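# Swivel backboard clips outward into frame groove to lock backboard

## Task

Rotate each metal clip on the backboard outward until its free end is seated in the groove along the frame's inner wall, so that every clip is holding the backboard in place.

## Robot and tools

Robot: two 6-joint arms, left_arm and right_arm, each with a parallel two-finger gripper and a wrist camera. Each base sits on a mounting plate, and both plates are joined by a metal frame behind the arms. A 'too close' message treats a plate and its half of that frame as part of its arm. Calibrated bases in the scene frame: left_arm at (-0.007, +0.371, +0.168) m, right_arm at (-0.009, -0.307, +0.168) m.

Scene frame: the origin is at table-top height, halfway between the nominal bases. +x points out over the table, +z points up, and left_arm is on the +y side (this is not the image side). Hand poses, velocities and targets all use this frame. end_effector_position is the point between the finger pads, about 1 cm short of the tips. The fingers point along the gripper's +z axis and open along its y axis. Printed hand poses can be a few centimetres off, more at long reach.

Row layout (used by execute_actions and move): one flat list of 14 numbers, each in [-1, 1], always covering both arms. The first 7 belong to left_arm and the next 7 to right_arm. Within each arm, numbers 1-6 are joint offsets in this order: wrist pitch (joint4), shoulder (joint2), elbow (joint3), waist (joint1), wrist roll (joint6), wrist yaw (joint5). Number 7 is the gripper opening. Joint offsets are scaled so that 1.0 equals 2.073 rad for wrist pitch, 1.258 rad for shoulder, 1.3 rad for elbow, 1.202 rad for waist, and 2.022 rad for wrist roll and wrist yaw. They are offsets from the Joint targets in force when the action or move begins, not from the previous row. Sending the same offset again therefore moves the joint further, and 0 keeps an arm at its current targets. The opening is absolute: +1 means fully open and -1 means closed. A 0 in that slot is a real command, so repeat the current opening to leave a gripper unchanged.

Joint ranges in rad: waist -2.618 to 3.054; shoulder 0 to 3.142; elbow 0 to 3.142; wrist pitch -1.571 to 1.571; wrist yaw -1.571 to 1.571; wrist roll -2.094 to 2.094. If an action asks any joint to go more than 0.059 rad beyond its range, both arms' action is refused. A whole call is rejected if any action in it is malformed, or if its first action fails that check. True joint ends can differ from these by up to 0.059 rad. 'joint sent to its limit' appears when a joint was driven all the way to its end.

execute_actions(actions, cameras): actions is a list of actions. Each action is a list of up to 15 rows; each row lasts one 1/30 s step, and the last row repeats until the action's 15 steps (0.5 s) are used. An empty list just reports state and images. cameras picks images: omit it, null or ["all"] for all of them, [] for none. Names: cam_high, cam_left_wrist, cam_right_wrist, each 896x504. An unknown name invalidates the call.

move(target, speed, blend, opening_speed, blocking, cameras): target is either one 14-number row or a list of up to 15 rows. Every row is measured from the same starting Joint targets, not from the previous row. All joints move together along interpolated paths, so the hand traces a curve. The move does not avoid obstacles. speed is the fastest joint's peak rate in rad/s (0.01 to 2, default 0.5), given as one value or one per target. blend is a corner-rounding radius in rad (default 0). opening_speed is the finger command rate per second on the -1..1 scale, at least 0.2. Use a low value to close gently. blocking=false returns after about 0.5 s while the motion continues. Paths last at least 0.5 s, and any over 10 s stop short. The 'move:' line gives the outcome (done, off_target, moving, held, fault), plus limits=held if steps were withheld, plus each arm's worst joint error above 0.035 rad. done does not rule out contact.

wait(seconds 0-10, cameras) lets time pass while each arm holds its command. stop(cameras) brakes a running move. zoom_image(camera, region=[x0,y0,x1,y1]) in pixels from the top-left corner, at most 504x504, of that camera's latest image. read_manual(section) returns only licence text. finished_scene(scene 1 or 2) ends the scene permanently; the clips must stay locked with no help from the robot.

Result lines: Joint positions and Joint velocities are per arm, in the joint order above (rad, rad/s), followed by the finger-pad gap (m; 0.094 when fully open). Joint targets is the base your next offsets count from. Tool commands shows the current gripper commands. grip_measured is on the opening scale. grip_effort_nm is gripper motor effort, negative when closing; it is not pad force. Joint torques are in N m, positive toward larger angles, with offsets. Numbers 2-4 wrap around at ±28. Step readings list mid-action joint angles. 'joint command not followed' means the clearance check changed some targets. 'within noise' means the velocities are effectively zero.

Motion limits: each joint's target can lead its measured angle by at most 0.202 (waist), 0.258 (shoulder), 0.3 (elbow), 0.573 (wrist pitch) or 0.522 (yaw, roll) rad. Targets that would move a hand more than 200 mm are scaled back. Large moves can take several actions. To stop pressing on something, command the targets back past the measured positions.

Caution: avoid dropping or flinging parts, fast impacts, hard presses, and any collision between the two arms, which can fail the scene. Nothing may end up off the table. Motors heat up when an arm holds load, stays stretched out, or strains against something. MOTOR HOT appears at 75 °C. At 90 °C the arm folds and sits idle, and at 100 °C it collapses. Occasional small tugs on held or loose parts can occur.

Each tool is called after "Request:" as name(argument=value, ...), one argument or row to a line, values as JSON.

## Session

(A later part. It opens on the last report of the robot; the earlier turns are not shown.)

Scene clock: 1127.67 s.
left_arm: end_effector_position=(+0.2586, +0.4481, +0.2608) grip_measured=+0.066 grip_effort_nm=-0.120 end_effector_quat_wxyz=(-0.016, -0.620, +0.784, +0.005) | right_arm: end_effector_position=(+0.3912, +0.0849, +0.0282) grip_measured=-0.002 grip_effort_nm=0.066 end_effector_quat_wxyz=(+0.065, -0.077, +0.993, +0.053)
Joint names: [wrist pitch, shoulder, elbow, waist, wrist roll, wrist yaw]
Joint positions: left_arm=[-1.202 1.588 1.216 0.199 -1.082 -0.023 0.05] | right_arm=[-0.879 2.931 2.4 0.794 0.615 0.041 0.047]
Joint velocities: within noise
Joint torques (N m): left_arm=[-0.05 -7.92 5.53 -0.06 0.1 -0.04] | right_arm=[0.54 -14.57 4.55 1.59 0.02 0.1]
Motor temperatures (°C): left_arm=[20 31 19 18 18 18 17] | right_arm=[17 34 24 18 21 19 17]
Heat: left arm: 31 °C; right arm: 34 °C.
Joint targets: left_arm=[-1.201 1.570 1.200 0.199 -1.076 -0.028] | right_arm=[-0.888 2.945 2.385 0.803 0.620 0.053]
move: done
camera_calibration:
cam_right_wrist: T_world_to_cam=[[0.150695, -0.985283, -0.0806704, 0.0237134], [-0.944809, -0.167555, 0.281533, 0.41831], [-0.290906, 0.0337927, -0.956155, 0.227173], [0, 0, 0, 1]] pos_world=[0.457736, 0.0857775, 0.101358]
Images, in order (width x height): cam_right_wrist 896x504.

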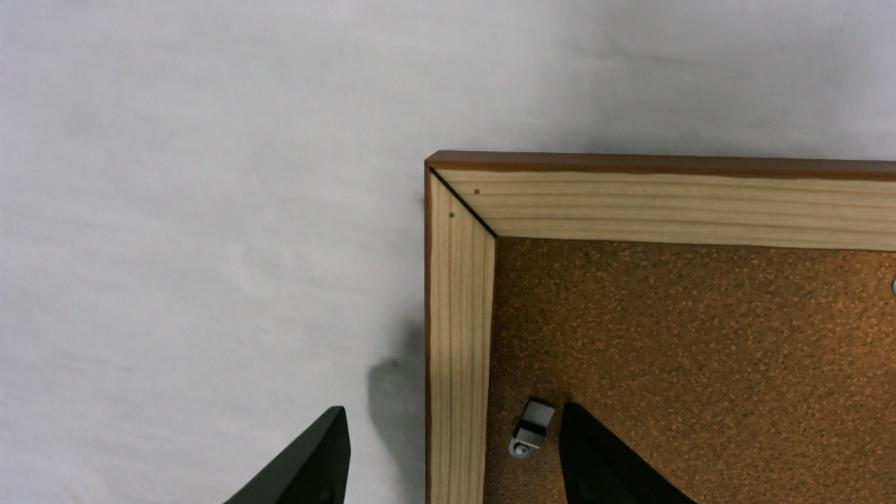

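Request:
move(
  target=[0,0,0,0,0,0,0.064,0.003,0.011,0,0.0,0.0,0,0.0],
  cameras=["cam_right_wrist"],
  speed=0.2,
)

Scene clock: 1134.00 s.
left_arm: end_effector_position=(+0.2586, +0.4481, +0.2608) grip_measured=+0.066 grip_effort_nm=-0.120 end_effector_quat_wxyz=(-0.016, -0.620, +0.784, +0.005) | right_arm: end_effector_position=(+0.3909, +0.0846, +0.0276) grip_measured=-0.002 grip_effort_nm=0.061 end_effector_quat_wxyz=(+0.064, -0.077, +0.994, +0.053)
Joint names: [wrist pitch, shoulder, elbow, waist, wrist roll, wrist yaw]
Joint positions: left_arm=[-1.202 1.588 1.216 0.199 -1.082 -0.023 0.05] | right_arm=[-0.879 2.932 2.4 0.794 0.615 0.041 0.047]
Joint velocities: within noise
Joint torques (N m): left_arm=[-0.07 -7.94 5.52 -0.02 0.09 -0.03] | right_arm=[0.63 -13.44 4.53 1.62 0.01 0.1]
Motor temperatures (°C): left_arm=[20 31 19 18 18 18 17] | right_arm=[17 34 23 18 21 19 17]
Heat: left arm: 31 °C; right arm: 34 °C.
Joint targets: left_arm=[-1.201 1.570 1.200 0.199 -1.076 -0.028] | right_arm=[-0.882 2.959 2.385 0.803 0.621 0.053]
move: done
camera_calibration:
cam_right_wrist: T_world_to_cam=[[0.150292, -0.985413, -0.0798324, 0.0236001], [-0.944543, -0.166967, 0.282772, 0.417979], [-0.291977, 0.0329067, -0.955859, 0.226975], [0, 0, 0, 1]] pos_world=[0.457523, 0.0855757, 0.100647]
Images, in order (width x height): cam_right_wrist 896x504.

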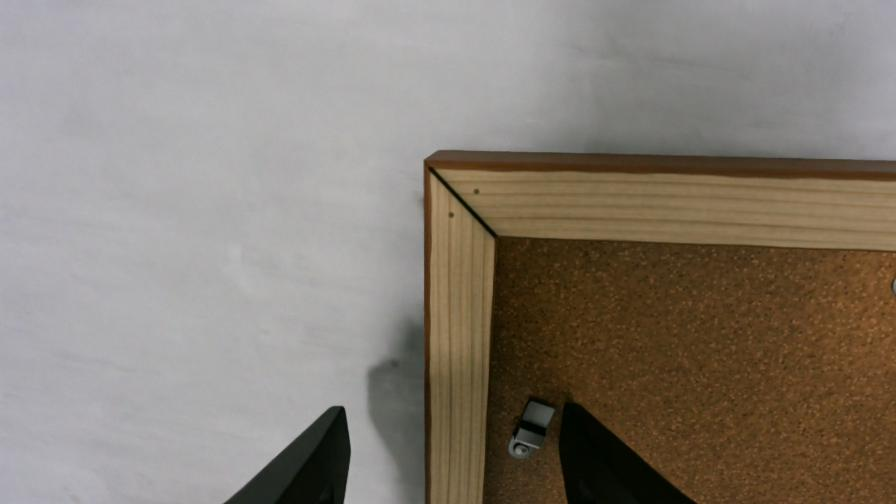

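Request:
move(
  target=[
    [0,0,0,0,0,0,0.064,-0.02,-0.035,0,0.0,0.0,0,0.0],
    [0,0,0,0,0,0,0.064,0.0,0.004,0,0.0,0.0,0,0.0],
  ],
  cameras=["cam_right_wrist"],
  speed=0.2,
)

Scene clock: 1137.33 s.
left_arm: end_effector_position=(+0.2586, +0.4481, +0.2608) grip_measured=+0.066 grip_effort_nm=-0.120 end_effector_quat_wxyz=(-0.016, -0.620, +0.784, +0.005) | right_arm: end_effector_position=(+0.3890, +0.0826, +0.0269) grip_measured=-0.002 grip_effort_nm=0.061 end_effector_quat_wxyz=(+0.060, -0.078, +0.994, +0.049)
Joint names: [wrist pitch, shoulder, elbow, waist, wrist roll, wrist yaw]
Joint positions: left_arm=[-1.202 1.588 1.216 0.199 -1.082 -0.023 0.05] | right_arm=[-0.89 2.932 2.4 0.794 0.615 0.042 0.047]
Joint velocities: within noise
Joint torques (N m): left_arm=[-0.08 -7.94 5.45 -0.12 0.07 -0.05] | right_arm=[0.71 -12.97 4.55 1.58 0.02 0.11]
Motor temperatures (°C): left_arm=[20 31 19 18 18 18 17] | right_arm=[17 34 23 18 21 19 17]
Heat: left arm: 31 °C; right arm: 34 °C.
Joint targets: left_arm=[-1.201 1.570 1.200 0.199 -1.076 -0.028] | right_arm=[-0.882 2.964 2.385 0.803 0.621 0.053]
move: done
camera_calibration:
cam_right_wrist: T_world_to_cam=[[0.15004, -0.985999, -0.0727645, 0.0218287], [-0.94238, -0.164884, 0.291089, 0.414829], [-0.299011, 0.0248969, -0.953925, 0.229242], [0, 0, 0, 1]] pos_world=[0.456197, 0.0842143, 0.0995157]
Images, in order (width x height): cam_right_wrist 896x504.

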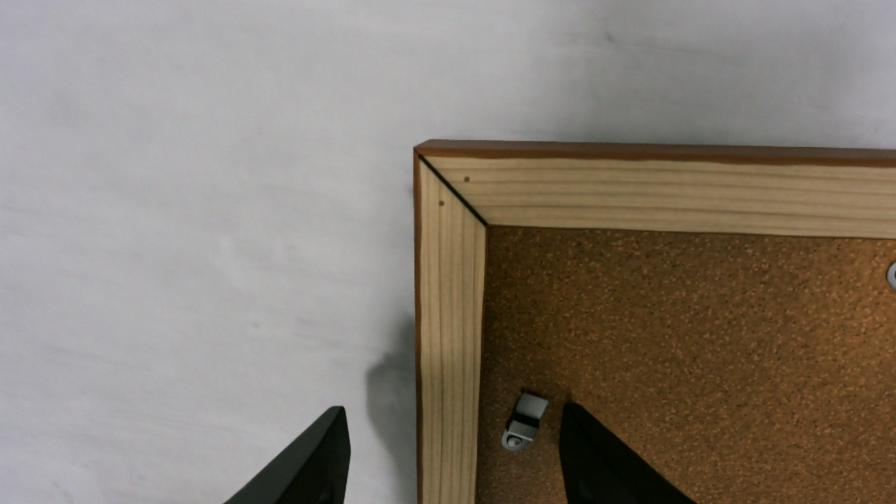

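Request:
move(
  target=[
    [0,0,0,0,0,0,0.064,-0.01,-0.045,0,-0.014,0.0,0,0.0],
    [0,0,0,0,0,0,0.064,0.0097,-0.009,0,-0.014,0.0,0,0.0],
  ],
  cameras=["cam_right_wrist"],
  speed=0.2,
)

Scene clock: 1152.30 s.
left_arm: end_effector_position=(+0.2586, +0.4481, +0.2608) grip_measured=+0.066 grip_effort_nm=-0.129 end_effector_quat_wxyz=(-0.016, -0.620, +0.784, +0.005) | right_arm: end_effector_position=(+0.3891, +0.0828, +0.0270) grip_measured=-0.002 grip_effort_nm=0.066 end_effector_quat_wxyz=(+0.061, -0.078, +0.994, +0.049)
Joint names: [wrist pitch, shoulder, elbow, waist, wrist roll, wrist yaw]
Joint positions: left_arm=[-1.202 1.588 1.216 0.199 -1.082 -0.023 0.05] | right_arm=[-0.889 2.932 2.4 0.794 0.615 0.042 0.047]
Joint velocities: within noise
Joint torques (N m): left_arm=[-0.08 -7.8 5.57 -0.03 0.1 -0.02] | right_arm=[0.91 -14.01 4.56 0.02 0.03 0.1]
Motor temperatures (°C): left_arm=[20 31 19 18 18 18 17] | right_arm=[17 36 23 18 21 19 17]
Heat: left arm: 31 °C; right arm: 36 °C.
Joint targets: left_arm=[-1.201 1.570 1.200 0.199 -1.076 -0.028] | right_arm=[-0.862 2.952 2.385 0.786 0.621 0.053]
move: done
camera_calibration:
cam_right_wrist: T_world_to_cam=[[0.15005, -0.985964, -0.07321, 0.0219446], [-0.942543, -0.165011, 0.290489, 0.415059], [-0.298492, 0.0254158, -0.954074, 0.229066], [0, 0, 0, 1]] pos_world=[0.456292, 0.0843039, 0.0995823]
Images, in order (width x height): cam_right_wrist 896x504.

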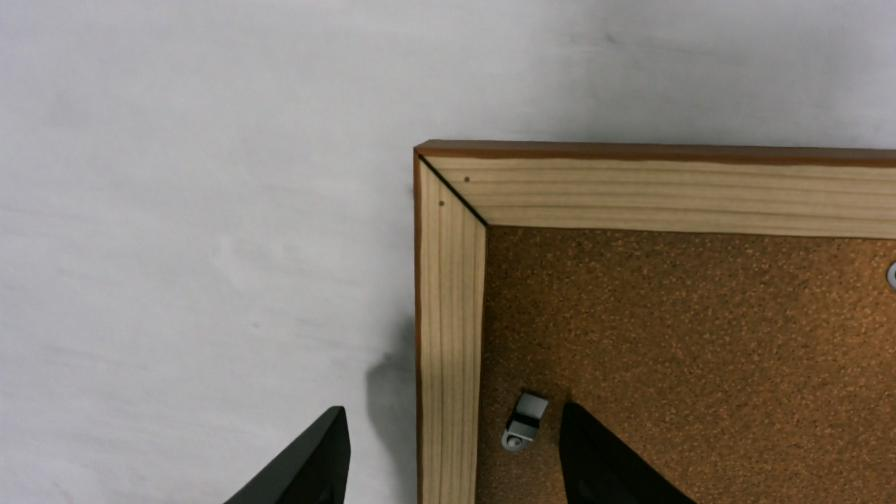

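Request:
move(
  target=[
    [0,0,0,0,0,0,0.064,-0.02,-0.085,0,0,0.0,0,0.0],
    [0,0,0,0,0,0,0.064,0.0,-0.002,0,0,0.0,0,0.0],
  ],
  cameras=["cam_right_wrist"],
  speed=0.25,
)

Scene clock: 1158.37 s.
left_arm: end_effector_position=(+0.2586, +0.4481, +0.2608) grip_measured=+0.066 grip_effort_nm=-0.115 end_effector_quat_wxyz=(-0.016, -0.620, +0.784, +0.005) | right_arm: end_effector_position=(+0.3942, +0.0870, +0.0279) grip_measured=-0.002 grip_effort_nm=0.056 end_effector_quat_wxyz=(+0.072, -0.076, +0.993, +0.058)
Joint names: [wrist pitch, shoulder, elbow, waist, wrist roll, wrist yaw]
Joint positions: left_arm=[-1.202 1.588 1.216 0.199 -1.082 -0.023 0.05] | right_arm=[-0.859 2.931 2.396 0.793 0.615 0.042 0.047]
Joint velocities: within noise
Joint torques (N m): left_arm=[-0.06 -7.9 5.55 -0.06 0.07 -0.04] | right_arm=[0.63 -14.17 4.86 0.09 0.03 0.09]
Motor temperatures (°C): left_arm=[20 31 19 18 18 18 17] | right_arm=[17 37 23 18 21 19 17]
Heat: left arm: 31 °C; right arm: 37 °C.
Joint targets: left_arm=[-1.201 1.570 1.200 0.199 -1.076 -0.028] | right_arm=[-0.862 2.950 2.385 0.786 0.621 0.053]
move: done
camera_calibration:
cam_right_wrist: T_world_to_cam=[[0.149785, -0.984693, -0.0891341, 0.0258573], [-0.948476, -0.168562, 0.268293, 0.423502], [-0.27921, 0.0443552, -0.959205, 0.222306], [0, 0, 0, 1]] pos_world=[0.459878, 0.0869873, 0.10192]
Images, in order (width x height): cam_right_wrist 896x504.

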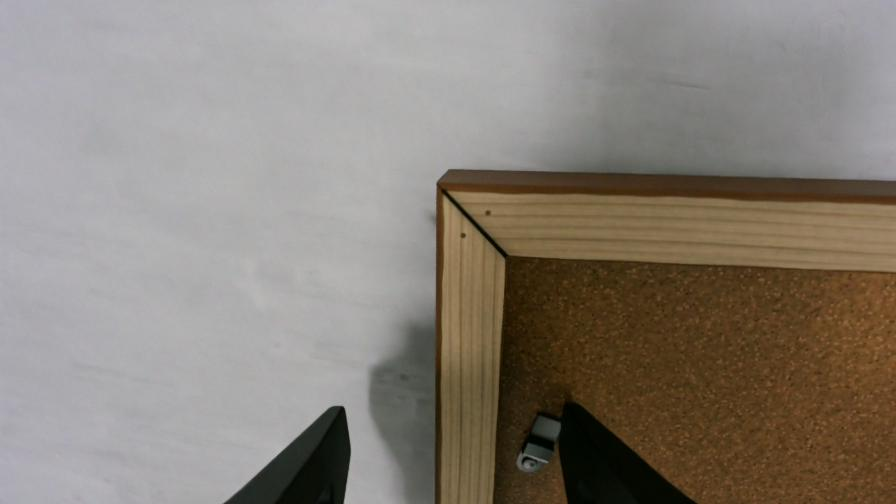

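Request:
move(
  target=[
    [0,0,0,0,0,0,0.064,-0.03,-0.07,0,-0.0045,0.0,0,0.0],
    [0,0,0,0,0,0,0.064,-0.005,0.0,0,-0.0045,0.0,0,0.0],
  ],
  cameras=["cam_right_wrist"],
  speed=0.25,
)

Scene clock: 1165.53 s.
left_arm: end_effector_position=(+0.2586, +0.4481, +0.2608) grip_measured=+0.066 grip_effort_nm=-0.125 end_effector_quat_wxyz=(-0.016, -0.620, +0.784, +0.005) | right_arm: end_effector_position=(+0.3937, +0.0817, +0.0277) grip_measured=-0.002 grip_effort_nm=0.056 end_effector_quat_wxyz=(+0.065, -0.074, +0.994, +0.052)
Joint names: [wrist pitch, shoulder, elbow, waist, wrist roll, wrist yaw]
Joint positions: left_arm=[-1.202 1.588 1.216 0.199 -1.082 -0.023 0.05] | right_arm=[-0.876 2.93 2.396 0.787 0.615 0.043 0.047]
Joint velocities: within noise
Joint torques (N m): left_arm=[-0.06 -7.98 5.61 -0.06 0.09 -0.05] | right_arm=[0.68 -14 4.83 0.17 0.04 0.1]
Motor temperatures (°C): left_arm=[20 31 19 18 18 18 17] | right_arm=[17 36 23 18 21 19 17]
Heat: left arm: 31 °C; right arm: 36 °C.
Joint targets: left_arm=[-1.201 1.570 1.200 0.199 -1.076 -0.028] | right_arm=[-0.873 2.950 2.385 0.781 0.621 0.053]
move: done
camera_calibration:
cam_right_wrist: T_world_to_cam=[[0.143363, -0.986499, -0.0791581, 0.0230687], [-0.946175, -0.160075, 0.281297, 0.420288], [-0.290171, 0.0345698, -0.95635, 0.227189], [0, 0, 0, 1]] pos_world=[0.460283, 0.0821809, 0.100873]
Images, in order (width x height): cam_right_wrist 896x504.

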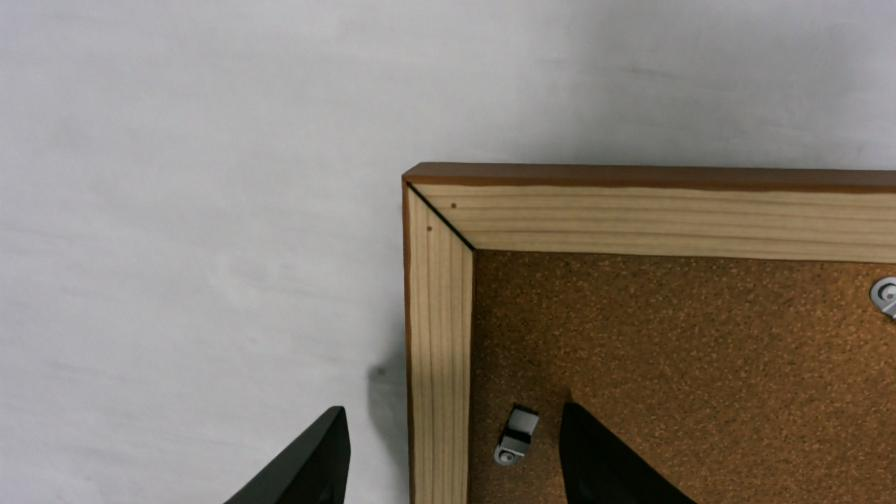

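Request:
move(
  target=[
    [0,0,0,0,0,0,0.064,0.002,0.006,0,0,0.0,0,-0.35],
  ],
  cameras=["cam_right_wrist"],
  opening_speed=0.4,
)

Request:
move(
  target=[0,0,0,0,0,0,0.064,0,0.0,0,0,0,0,-0.47],
  cameras=["cam_right_wrist"],
  opening_speed=0.4,
)

Request:
zoom_image(
  camera="cam_right_wrist",
  region=[380, 370, 620, 504],
)

Scene clock: 1172.40 s.
left_arm: end_effector_position=(+0.2586, +0.4481, +0.2608) grip_measured=+0.066 grip_effort_nm=-0.120 end_effector_quat_wxyz=(-0.016, -0.620, +0.784, +0.005) | right_arm: end_effector_position=(+0.3944, +0.0802, +0.0266) grip_measured=-0.348 grip_effort_nm=-0.159 end_effector_quat_wxyz=(+0.067, -0.073, +0.994, +0.048)
Joint names: [wrist pitch, shoulder, elbow, waist, wrist roll, wrist yaw]
Joint positions: left_arm=[-1.202 1.588 1.216 0.199 -1.082 -0.023 0.05] | right_arm=[-0.876 2.931 2.396 0.787 0.615 0.052 0.031]
Joint velocities: within noise
Joint torques (N m): left_arm=[-0.06 -7.86 5.42 -0.17 0.11 -0.01] | right_arm=[0.74 -13.49 4.82 0.16 0.03 0]
Motor temperatures (°C): left_arm=[20 31 19 18 18 18 17] | right_arm=[17 35 23 18 21 19 17]
Heat: left arm: 31 °C; right arm: 35 °C.
Joint targets: left_arm=[-1.201 1.570 1.200 0.199 -1.076 -0.028] | right_arm=[-0.868 2.958 2.385 0.781 0.621 0.053]
move: done
camera_calibration:
cam_right_wrist: T_world_to_cam=[[0.14235, -0.987265, -0.0710205, 0.0217054], [-0.947685, -0.15665, 0.278127, 0.421407], [-0.28571, 0.0277137, -0.957915, 0.225299], [0, 0, 0, 1]] pos_world=[0.460642, 0.0811988, 0.100154]
Images, in order (width x height): cam_right_wrist 896x504.

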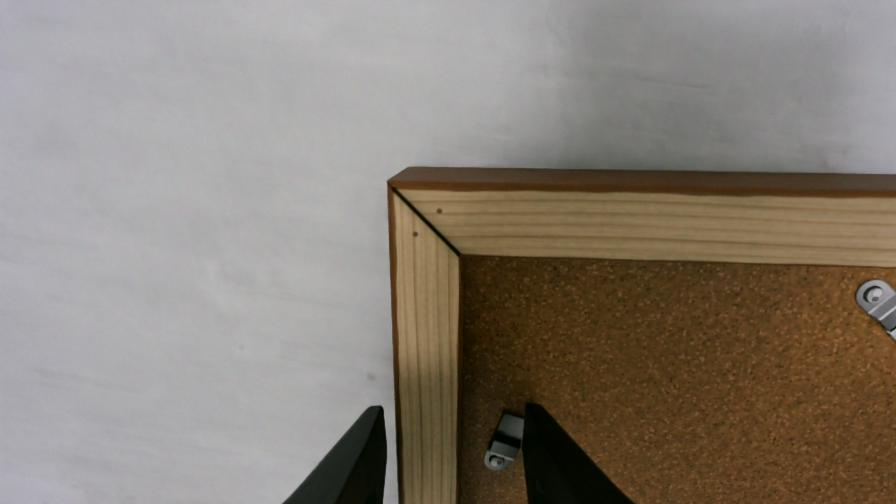

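Scene clock: 1172.90 s.
left_arm: end_effector_position=(+0.2586, +0.4481, +0.2608) grip_measured=+0.066 grip_effort_nm=-0.129 end_effector_quat_wxyz=(-0.016, -0.620, +0.784, +0.005) | right_arm: end_effector_position=(+0.3950, +0.0788, +0.0265) grip_measured=-0.467 grip_effort_nm=-0.227 end_effector_quat_wxyz=(+0.067, -0.073, +0.994, +0.046)
Joint names: [wrist pitch, shoulder, elbow, waist, wrist roll, wrist yaw]
Joint positions: left_arm=[-1.202 1.588 1.216 0.199 -1.082 -0.023 0.05] | right_arm=[-0.879 2.931 2.396 0.785 0.615 0.054 0.025]
Joint velocities: within noise
Joint torques (N m): left_arm=[-0.08 -7.83 5.67 -0.17 0.11 -0.02] | right_arm=[0.75 -13.49 4.78 0.38 0.02 0]
Motor temperatures (°C): left_arm=[20 31 19 18 18 18 17] | right_arm=[17 35 23 18 21 19 17]
Heat: left arm: 31 °C; right arm: 35 °C.
Joint targets: left_arm=[-1.201 1.570 1.200 0.199 -1.076 -0.028] | right_arm=[-0.868 2.958 2.385 0.781 0.621 0.053]
move: done
camera_calibration:
cam_right_wrist: T_world_to_cam=[[0.140177, -0.987801, -0.0678152, 0.0209856], [-0.947984, -0.153665, 0.278772, 0.421653], [-0.285792, 0.0252102, -0.95796, 0.225619], [0, 0, 0, 1]] pos_world=[0.461259, 0.0798351, 0.100012]
Images, in order (width x height): cam_right_wrist 896x504.

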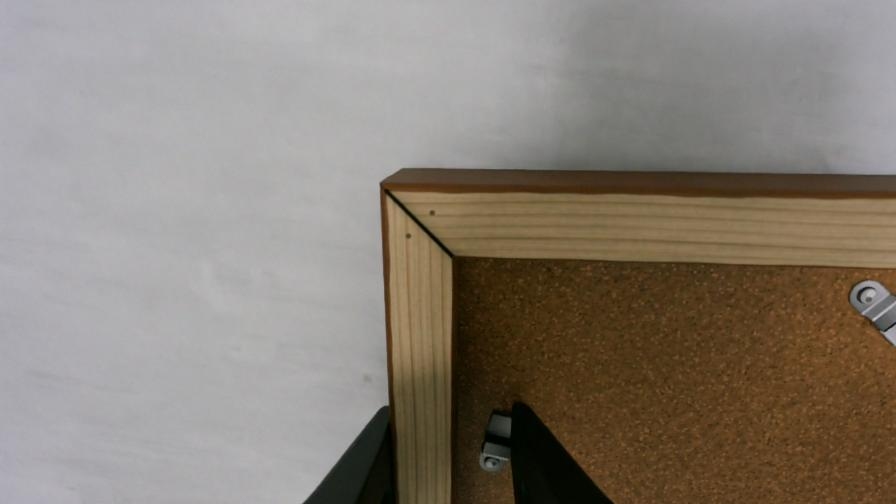

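Scaled by 2.100.

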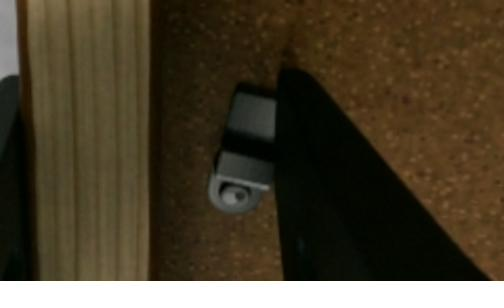

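Request:
move(
  target=[0,0,0,0,0,0,0.064,0,0.0,0,0,0,0,-0.54],
  cameras=["cam_right_wrist"],
  opening_speed=0.4,
)

Request:
zoom_image(
  camera="cam_right_wrist",
  region=[380, 370, 620, 504],
)

Request:
move(
  target=[0,0,0,0,0,0,0.064,0,0.0,0,0,0,0,-0.6],
  cameras=["cam_right_wrist"],
  opening_speed=0.4,
)

Request:
zoom_image(
  camera="cam_right_wrist",
  region=[380, 370, 620, 504],
)

Scene clock: 1177.23 s.
left_arm: end_effector_position=(+0.2586, +0.4481, +0.2608) grip_measured=+0.066 grip_effort_nm=-0.125 end_effector_quat_wxyz=(-0.016, -0.620, +0.784, +0.005) | right_arm: end_effector_position=(+0.3954, +0.0800, +0.0265) grip_measured=-0.536 grip_effort_nm=-0.237 end_effector_quat_wxyz=(+0.068, -0.073, +0.994, +0.049)
Joint names: [wrist pitch, shoulder, elbow, waist, wrist roll, wrist yaw]
Joint positions: left_arm=[-1.202 1.588 1.216 0.199 -1.082 -0.023 0.05] | right_arm=[-0.874 2.932 2.396 0.785 0.615 0.05 0.022]
Joint velocities: within noise
Joint torques (N m): left_arm=[-0.05 -7.84 5.53 -0.05 0.06 -0.03] | right_arm=[0.71 -13.52 4.83 0.32 0.02 0.03]
Motor temperatures (°C): left_arm=[20 31 19 18 18 18 17] | right_arm=[17 35 23 18 21 19 17]
Heat: left arm: 31 °C; right arm: 35 °C.
Joint targets: left_arm=[-1.201 1.570 1.200 0.199 -1.076 -0.028] | right_arm=[-0.868 2.958 2.385 0.781 0.621 0.053]
move: done
camera_calibration:
cam_right_wrist: T_world_to_cam=[[0.140668, -0.987321, -0.073546, 0.0221103], [-0.948107, -0.15573, 0.277202, 0.422424], [-0.285141, 0.030736, -0.957993, 0.224972], [0, 0, 0, 1]] pos_world=[0.461542, 0.0806993, 0.10005]
Images, in order (width x height): cam_right_wrist 896x504.

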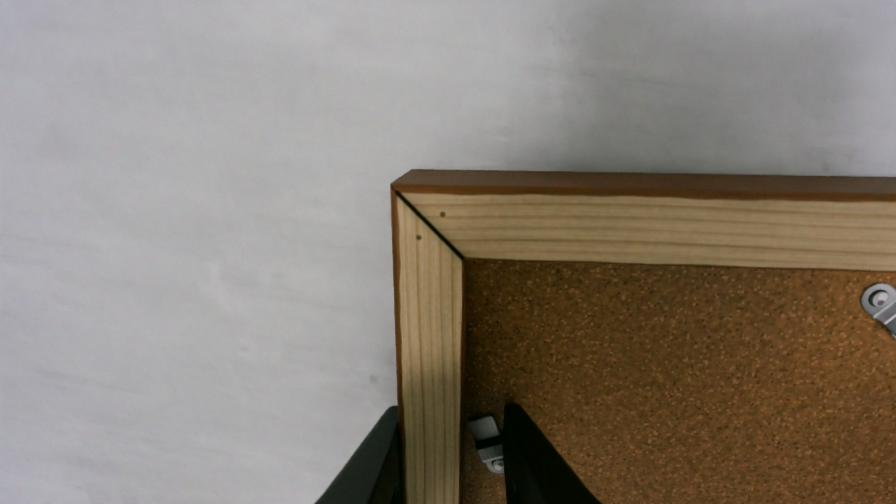

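Scaled by 2.100.

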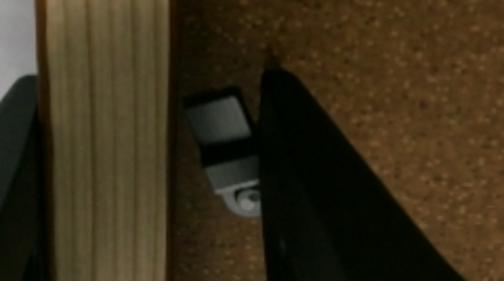

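Scene clock: 1177.73 s.
left_arm: end_effector_position=(+0.2586, +0.4481, +0.2608) grip_measured=+0.066 grip_effort_nm=-0.120 end_effector_quat_wxyz=(-0.016, -0.620, +0.784, +0.005) | right_arm: end_effector_position=(+0.3956, +0.0811, +0.0265) grip_measured=-0.596 grip_effort_nm=-0.222 end_effector_quat_wxyz=(+0.068, -0.073, +0.994, +0.052)
Joint names: [wrist pitch, shoulder, elbow, waist, wrist roll, wrist yaw]
Joint positions: left_arm=[-1.202 1.588 1.216 0.199 -1.082 -0.023 0.05] | right_arm=[-0.869 2.932 2.396 0.785 0.615 0.047 0.019]
Joint velocities: within noise
Joint torques (N m): left_arm=[-0.06 -7.92 5.61 -0.12 0.06 -0.02] | right_arm=[0.68 -13.56 4.81 0.31 0.01 0.05]
Motor temperatures (°C): left_arm=[20 31 19 18 18 18 17] | right_arm=[17 35 23 18 21 19 17]
Heat: left arm: 31 °C; right arm: 35 °C.
Joint targets: left_arm=[-1.201 1.570 1.200 0.199 -1.076 -0.028] | right_arm=[-0.868 2.958 2.385 0.781 0.621 0.053]
move: done
camera_calibration:
cam_right_wrist: T_world_to_cam=[[0.141122, -0.986873, -0.0785212, 0.0230644], [-0.948152, -0.157547, 0.276019, 0.423033], [-0.284766, 0.0354976, -0.957939, 0.224437], [0, 0, 0, 1]] pos_world=[0.461757, 0.0814421, 0.100043]
Images, in order (width x height): cam_right_wrist 896x504.

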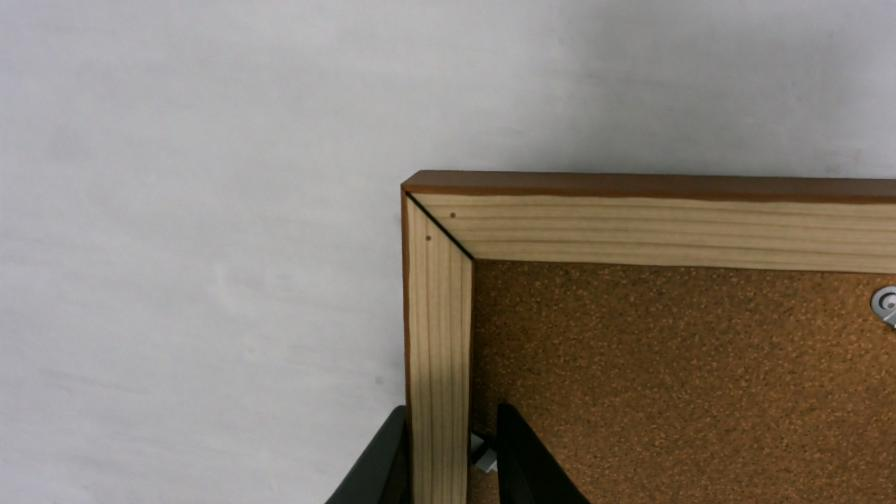

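Scaled by 2.100.

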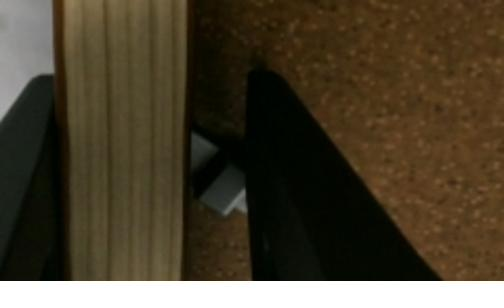

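Request:
move(
  target=[0,0,0,0,0,0,0.064,0,0.0,0,0,0,0,-0.64],
  cameras=[],
  opening_speed=0.4,
)

Request:
move(
  target=[0,0,0,0,0,0,0.064,0,0.0,0,0,0,0,-0.68],
  cameras=["cam_right_wrist"],
  opening_speed=0.4,
)

Request:
zoom_image(
  camera="cam_right_wrist",
  region=[380, 370, 620, 504],
)

Scene clock: 1182.47 s.
left_arm: end_effector_position=(+0.2586, +0.4481, +0.2608) grip_measured=+0.066 grip_effort_nm=-0.120 end_effector_quat_wxyz=(-0.016, -0.620, +0.784, +0.005) | right_arm: end_effector_position=(+0.3953, +0.0817, +0.0265) grip_measured=-0.635 grip_effort_nm=-0.295 end_effector_quat_wxyz=(+0.067, -0.072, +0.994, +0.053)
Joint names: [wrist pitch, shoulder, elbow, waist, wrist roll, wrist yaw]
Joint positions: left_arm=[-1.202 1.588 1.216 0.199 -1.082 -0.023 0.05] | right_arm=[-0.869 2.932 2.396 0.785 0.617 0.043 0.017]
Joint velocities: within noise
Joint torques (N m): left_arm=[-0.04 -7.94 5.57 -0.06 0.07 -0.01] | right_arm=[0.67 -13.52 4.81 0.31 -0.01 0.1]
Motor temperatures (°C): left_arm=[20 31 19 18 18 18 17] | right_arm=[17 36 23 18 21 19 17]
Heat: left arm: 31 °C; right arm: 36 °C.
Joint targets: left_arm=[-1.201 1.570 1.200 0.199 -1.076 -0.028] | right_arm=[-0.868 2.958 2.385 0.781 0.620 0.053]
move: done
No camera images: "cameras" was empty.

Scene clock: 1182.97 s.
left_arm: end_effector_position=(+0.2586, +0.4481, +0.2608) grip_measured=+0.066 grip_effort_nm=-0.115 end_effector_quat_wxyz=(-0.016, -0.620, +0.784, +0.005) | right_arm: end_effector_position=(+0.3960, +0.0825, +0.0263) grip_measured=-0.678 grip_effort_nm=-0.154 end_effector_quat_wxyz=(+0.069, -0.072, +0.994, +0.055)
Joint names: [wrist pitch, shoulder, elbow, waist, wrist roll, wrist yaw]
Joint positions: left_arm=[-1.202 1.588 1.216 0.199 -1.082 -0.023 0.05] | right_arm=[-0.864 2.933 2.396 0.785 0.617 0.042 0.015]
Joint velocities: within noise
Joint torques (N m): left_arm=[-0.06 -7.92 5.55 -0.02 0.08 -0.05] | right_arm=[0.63 -13.67 4.88 0.36 0 0.1]
Motor temperatures (°C): left_arm=[20 31 19 18 18 18 17] | right_arm=[17 36 23 18 21 19 17]
Heat: left arm: 31 °C; right arm: 36 °C.
Joint targets: left_arm=[-1.201 1.570 1.200 0.199 -1.076 -0.028] | right_arm=[-0.868 2.957 2.385 0.781 0.620 0.053]
move: done
camera_calibration:
cam_right_wrist: T_world_to_cam=[[0.139833, -0.986516, -0.0850436, 0.0250187], [-0.9485, -0.158107, 0.274499, 0.423848], [-0.284244, 0.0422799, -0.957819, 0.223552], [0, 0, 0, 1]] pos_world=[0.462065, 0.0822431, 0.0999042]
Images, in order (width x height): cam_right_wrist 896x504.

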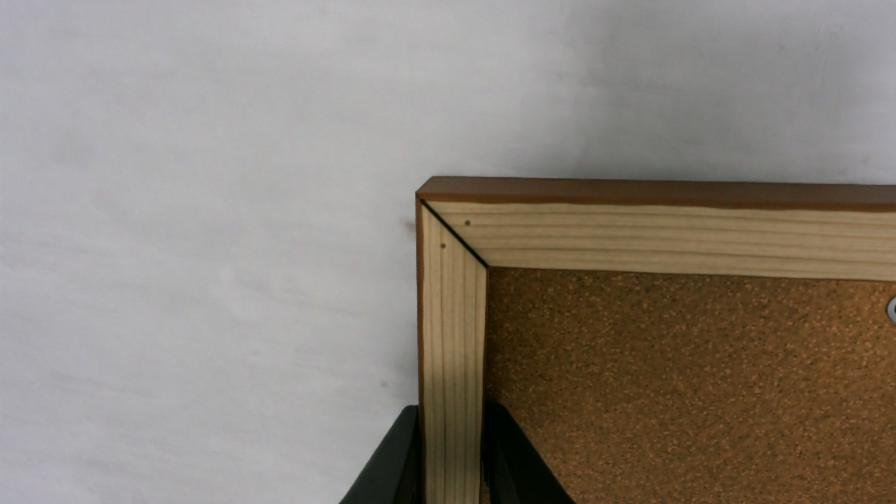

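Scaled by 2.100.

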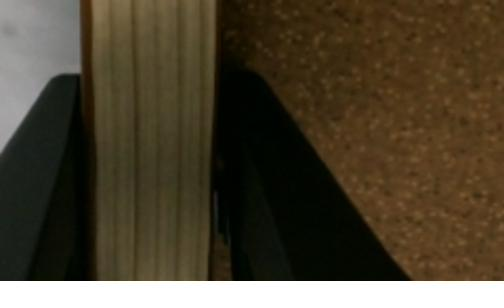

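Request:
move(
  target=[
    [0,0,0,0,0,0,0.064,0,0.0,0,0,0,0,-0.6],
    [0,0,0,0,0,0,0.064,-0.055,-0.1,0,0,0,0,-0.6],
  ],
  cameras=["cam_right_wrist"],
  speed=0.3,
)

Request:
zoom_image(
  camera="cam_right_wrist",
  region=[380, 320, 620, 454],
)

Scene clock: 1188.97 s.
left_arm: end_effector_position=(+0.2586, +0.4481, +0.2608) grip_measured=+0.066 grip_effort_nm=-0.125 end_effector_quat_wxyz=(-0.016, -0.620, +0.784, +0.005) | right_arm: end_effector_position=(+0.3894, +0.0744, +0.0586) grip_measured=-0.602 grip_effort_nm=0.056 end_effector_quat_wxyz=(+0.053, -0.073, +0.995, +0.042)
Joint names: [wrist pitch, shoulder, elbow, waist, wrist roll, wrist yaw]
Joint positions: left_arm=[-1.202 1.588 1.216 0.199 -1.082 -0.023 0.05] | right_arm=[-0.974 2.865 2.396 0.785 0.617 0.042 0.019]
Joint velocities: within noise
Joint torques (N m): left_arm=[-0.08 -7.92 5.42 -0.08 0.11 -0.01] | right_arm=[0.52 -18.92 4.86 0.34 -0.01 0.09]
Motor temperatures (°C): left_arm=[20 31 19 18 18 18 17] | right_arm=[17 37 23 18 21 19 17]
Heat: left arm: 31 °C; right arm: 37 °C.
Joint targets: left_arm=[-1.201 1.570 1.200 0.199 -1.076 -0.028] | right_arm=[-0.982 2.832 2.385 0.781 0.620 0.053]
move: done
camera_calibration:
cam_right_wrist: T_world_to_cam=[[0.139272, -0.988406, -0.0604771, 0.0195881], [-0.939469, -0.151189, 0.307473, 0.401496], [-0.313052, 0.013994, -0.949633, 0.265807], [0, 0, 0, 1]] pos_world=[0.457676, 0.0763432, 0.130155]
Images, in order (width x height): cam_right_wrist 896x504.

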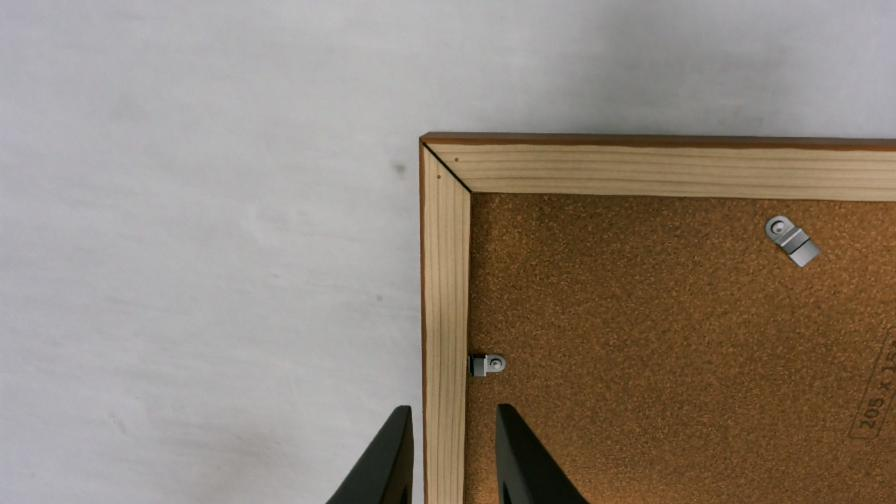

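Scaled by 2.100.

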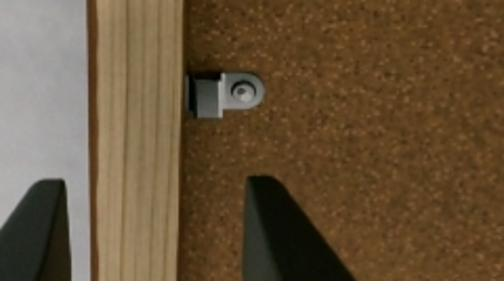

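Request:
move(
  target=[
    [0,0,0,0,0,0,0.064,-0.05,-0.06,0,0,0,0,-0.3],
    [0,0,0,0,0,0,0.064,-0.05,-0.06,0.0469,-0.1327,0.7057,0.0277,0.1],
    [0,0,0,0,0,0,0.064,-0.0246,0.0294,0.0469,-0.1327,0.7057,0.0277,0.1],
  ],
  cameras=["cam_right_wrist","cam_high"],
  speed=[0.5,1.0,0.4],
  blend=[0.05,0.05,0],
)

Scene clock: 1235.63 s.
left_arm: end_effector_position=(+0.2586, +0.4481, +0.2608) grip_measured=+0.066 grip_effort_nm=-0.115 end_effector_quat_wxyz=(-0.016, -0.620, +0.784, +0.005) | right_arm: end_effector_position=(+0.4436, -0.0067, +0.0597) grip_measured=+0.098 grip_effort_nm=0.061 end_effector_quat_wxyz=(+0.037, +0.659, +0.751, +0.037)
Joint names: [wrist pitch, shoulder, elbow, waist, wrist roll, wrist yaw]
Joint positions: left_arm=[-1.202 1.588 1.216 0.199 -1.082 -0.023 0.05] | right_arm=[-1.035 2.867 2.423 0.624 2.042 0.093 0.052]
Joint velocities: within noise
Joint torques (N m): left_arm=[-0.08 -7.75 5.45 -0.06 0.09 -0.04] | right_arm=[0.55 -15.57 7.19 0.43 0.03 0.18]
Motor temperatures (°C): left_arm=[20 31 19 18 18 18 17] | right_arm=[17 45 24 18 21 19 17]
Heat: left arm: 31 °C; right arm: 45 °C.
Joint targets: left_arm=[-1.201 1.570 1.200 0.199 -1.076 -0.028] | right_arm=[-1.033 2.869 2.446 0.621 2.047 0.109]
move: done; blend cut to 0 rad at target 2
camera_calibration:
cam_right_wrist: T_world_to_cam=[[-0.988647, -0.12127, -0.0887151, 0.439821], [-0.147044, 0.902293, 0.405272, 0.0895064], [0.0308998, 0.413716, -0.909882, 0.132714], [0, 0, 0, 1]] pos_world=[0.443888, -0.0823296, 0.123498]
Images, in order (width x height): cam_high 896x504, cam_right_wrist 896x504.

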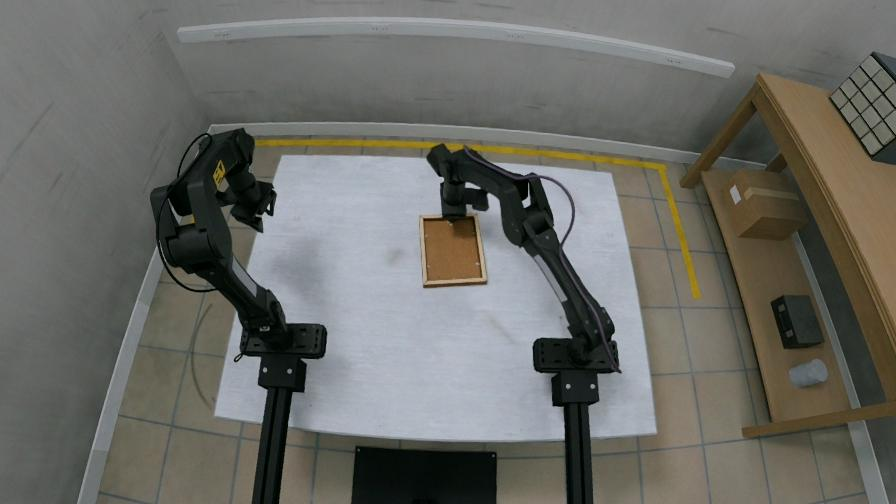

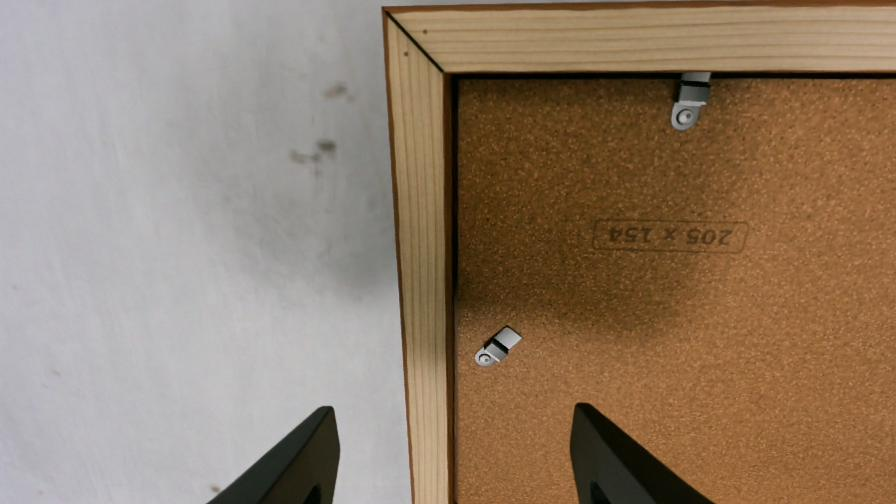

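Request:
move(
  target=[0,0,0,0,0,0,0.064,0.0379,0.0556,-0.0315,-0.0108,-0.012,0.0,0.1],
  cameras=["cam_right_wrist"],
  speed=0.25,
)

Scene clock: 1252.80 s.
left_arm: end_effector_position=(+0.2586, +0.4481, +0.2608) grip_measured=+0.066 grip_effort_nm=-0.120 end_effector_quat_wxyz=(-0.016, -0.620, +0.784, +0.005) | right_arm: end_effector_position=(+0.4483, -0.0086, +0.0279) grip_measured=+0.098 grip_effort_nm=0.061 end_effector_quat_wxyz=(+0.039, +0.659, +0.750, +0.043)
Joint names: [wrist pitch, shoulder, elbow, waist, wrist roll, wrist yaw]
Joint positions: left_arm=[-1.202 1.588 1.216 0.199 -1.082 -0.023 0.05] | right_arm=[-0.957 2.928 2.417 0.614 2.031 0.094 0.052]
Joint velocities: within noise
Joint torques (N m): left_arm=[-0.06 -7.86 5.56 -0.03 0.12 -0.03] | right_arm=[0.56 -14.84 4.63 0.17 -0.11 0.17]
Motor temperatures (°C): left_arm=[20 31 19 18 18 18 17] | right_arm=[17 40 24 18 21 19 17]
Heat: left arm: 31 °C; right arm: 40 °C.
Joint targets: left_arm=[-1.201 1.570 1.200 0.199 -1.076 -0.028] | right_arm=[-0.955 2.939 2.405 0.608 2.023 0.109]
move: done
camera_calibration:
cam_right_wrist: T_world_to_cam=[[-0.98771, -0.120575, -0.0994507, 0.441323], [-0.151007, 0.900323, 0.408185, 0.106513], [0.040321, 0.418186, -0.907466, 0.100184], [0, 0, 0, 1]] pos_world=[0.447944, -0.0845791, 0.0913268]
Images, in order (width x height): cam_right_wrist 896x504.

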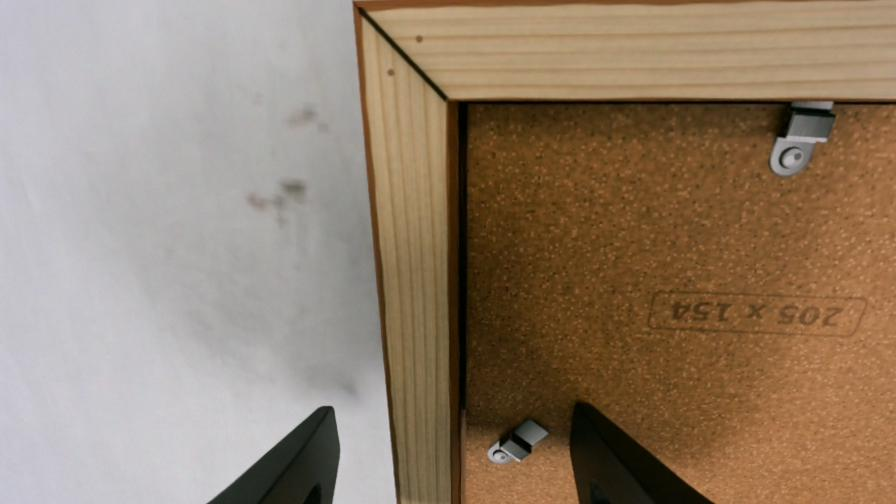

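Request:
move(
  target=[
    [0,0,0,0,0,0,0.064,-0.04,-0.07,0,0,0,0.0,0.1],
    [0,0,0,0,0,0,0.064,-0.02,-0.05,0,-0.0075,-0.003,0.0,0.1],
    [0,0,0,0,0,0,0.064,0.0,0.002,0,-0.0075,-0.003,0.0,0.1],
  ],
  cameras=["cam_right_wrist"],
  speed=0.25,
)

Scene clock: 1260.03 s.
left_arm: end_effector_position=(+0.2586, +0.4481, +0.2608) grip_measured=+0.066 grip_effort_nm=-0.129 end_effector_quat_wxyz=(-0.016, -0.620, +0.784, +0.005) | right_arm: end_effector_position=(+0.4515, -0.0128, +0.0278) grip_measured=+0.098 grip_effort_nm=0.061 end_effector_quat_wxyz=(+0.040, +0.660, +0.749, +0.043)
Joint names: [wrist pitch, shoulder, elbow, waist, wrist roll, wrist yaw]
Joint positions: left_arm=[-1.202 1.588 1.216 0.199 -1.082 -0.023 0.05] | right_arm=[-0.955 2.928 2.417 0.605 2.025 0.094 0.052]
Joint velocities: within noise
Joint torques (N m): left_arm=[-0.04 -7.91 5.55 -0.12 0.09 -0.02] | right_arm=[0.54 -14.58 4.66 0.23 -0.11 0.17]
Motor temperatures (°C): left_arm=[20 31 19 18 18 18 17] | right_arm=[17 39 23 18 21 19 17]
Heat: left arm: 31 °C; right arm: 39 °C.
Joint targets: left_arm=[-1.201 1.570 1.200 0.199 -1.076 -0.028] | right_arm=[-0.955 2.941 2.405 0.599 2.017 0.109]
move: done
camera_calibration:
cam_right_wrist: T_world_to_cam=[[-0.98789, -0.117811, -0.100965, 0.444133], [-0.149101, 0.900853, 0.407716, 0.110002], [0.0429211, 0.417832, -0.90751, 0.100492], [0, 0, 0, 1]] pos_world=[0.450843, -0.088761, 0.0911895]
Images, in order (width x height): cam_right_wrist 896x504.

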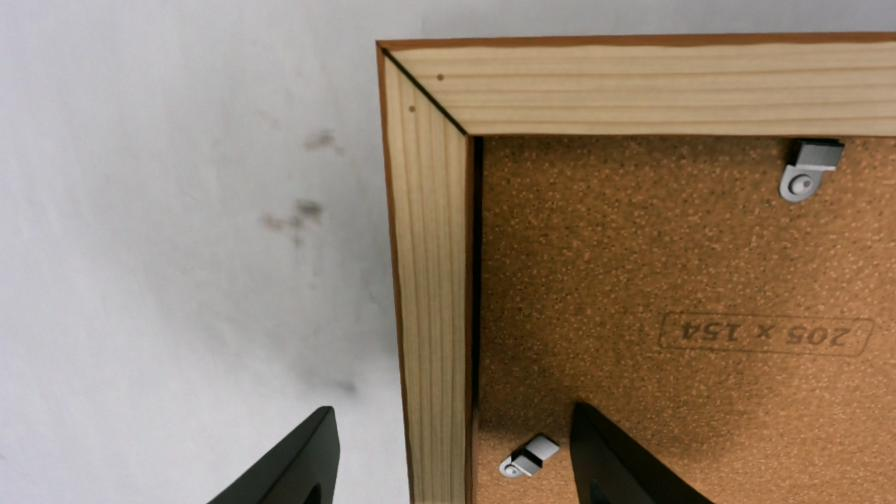

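Request:
move(
  target=[
    [0,0,0,0,0,0,0.064,-0.04,-0.07,0,0,0,0.0,0.1],
    [0,0,0,0,0,0,0.064,-0.02,-0.05,0,0.0128,0.002,0.0,0.1],
    [0,0,0,0,0,0,0.064,0.0,0.001,0,0.0128,0.002,0.0,0.1],
  ],
  cameras=["cam_right_wrist"],
  speed=0.25,
)

Scene clock: 1266.10 s.
left_arm: end_effector_position=(+0.2586, +0.4481, +0.2608) grip_measured=+0.066 grip_effort_nm=-0.125 end_effector_quat_wxyz=(-0.016, -0.620, +0.784, +0.005) | right_arm: end_effector_position=(+0.4516, -0.0129, +0.0278) grip_measured=+0.098 grip_effort_nm=0.061 end_effector_quat_wxyz=(+0.040, +0.660, +0.749, +0.043)
Joint names: [wrist pitch, shoulder, elbow, waist, wrist roll, wrist yaw]
Joint positions: left_arm=[-1.202 1.588 1.216 0.199 -1.082 -0.023 0.05] | right_arm=[-0.955 2.928 2.417 0.605 2.025 0.094 0.052]
Joint velocities: within noise
Joint torques (N m): left_arm=[-0.05 -7.83 5.49 -0.01 0.09 -0.02] | right_arm=[0.55 -14.53 4.67 1.65 -0.07 0.16]
Motor temperatures (°C): left_arm=[20 31 19 18 18 18 17] | right_arm=[17 39 23 18 21 19 17]
Heat: left arm: 31 °C; right arm: 39 °C.
Joint targets: left_arm=[-1.201 1.570 1.200 0.199 -1.076 -0.028] | right_arm=[-0.955 2.942 2.405 0.615 2.021 0.109]
move: done
camera_calibration:
cam_right_wrist: T_world_to_cam=[[-0.987874, -0.117804, -0.101134, 0.444161], [-0.14915, 0.900988, 0.407399, 0.11009], [0.0431274, 0.417543, -0.907633, 0.100424], [0, 0, 0, 1]] pos_world=[0.450863, -0.0887977, 0.0912171]
Images, in order (width x height): cam_right_wrist 896x504.

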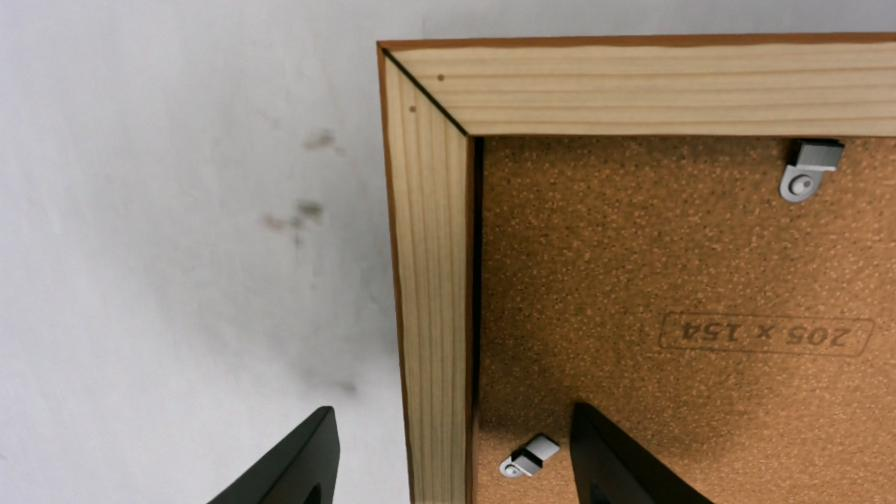

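Request:
move(
  target=[
    [0,0,0,0,0,0,0.064,-0.04,-0.07,0,0.004,0,0.0,0.1],
    [0,0,0,0,0,0,0.064,0.0,0.001,0,0.004,0.0,0.0,0.1],
  ],
  cameras=["cam_right_wrist"],
  speed=0.25,
)

Scene clock: 1270.40 s.
left_arm: end_effector_position=(+0.2586, +0.4481, +0.2608) grip_measured=+0.066 grip_effort_nm=-0.125 end_effector_quat_wxyz=(-0.016, -0.620, +0.784, +0.005) | right_arm: end_effector_position=(+0.4498, -0.0104, +0.0277) grip_measured=+0.098 grip_effort_nm=0.061 end_effector_quat_wxyz=(+0.040, +0.658, +0.751, +0.043)
Joint names: [wrist pitch, shoulder, elbow, waist, wrist roll, wrist yaw]
Joint positions: left_arm=[-1.202 1.588 1.216 0.199 -1.082 -0.023 0.05] | right_arm=[-0.955 2.929 2.417 0.61 2.025 0.095 0.052]
Joint velocities: within noise
Joint torques (N m): left_arm=[-0.06 -7.86 5.41 0.06 0.1 -0.03] | right_arm=[0.54 -14.46 4.67 1.51 -0.06 0.16]
Motor temperatures (°C): left_arm=[20 31 19 18 18 18 17] | right_arm=[17 39 23 18 21 19 17]
Heat: left arm: 31 °C; right arm: 39 °C.
Joint targets: left_arm=[-1.201 1.570 1.200 0.199 -1.076 -0.028] | right_arm=[-0.955 2.944 2.405 0.619 2.021 0.109]
move: done
camera_calibration:
cam_right_wrist: T_world_to_cam=[[-0.987209, -0.123503, -0.100828, 0.442308], [-0.154196, 0.900371, 0.406885, 0.10989], [0.0405313, 0.417228, -0.907898, 0.100559], [0, 0, 0, 1]] pos_world=[0.449519, -0.0862721, 0.0911817]
Images, in order (width x height): cam_right_wrist 896x504.

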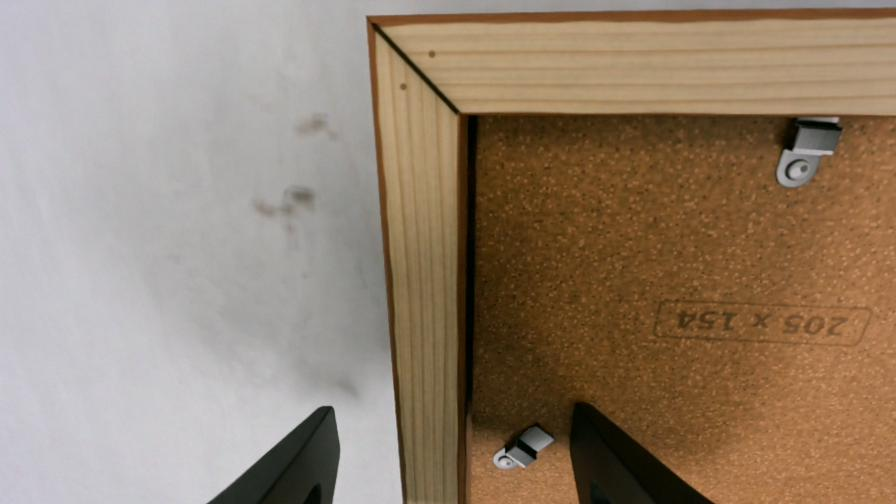

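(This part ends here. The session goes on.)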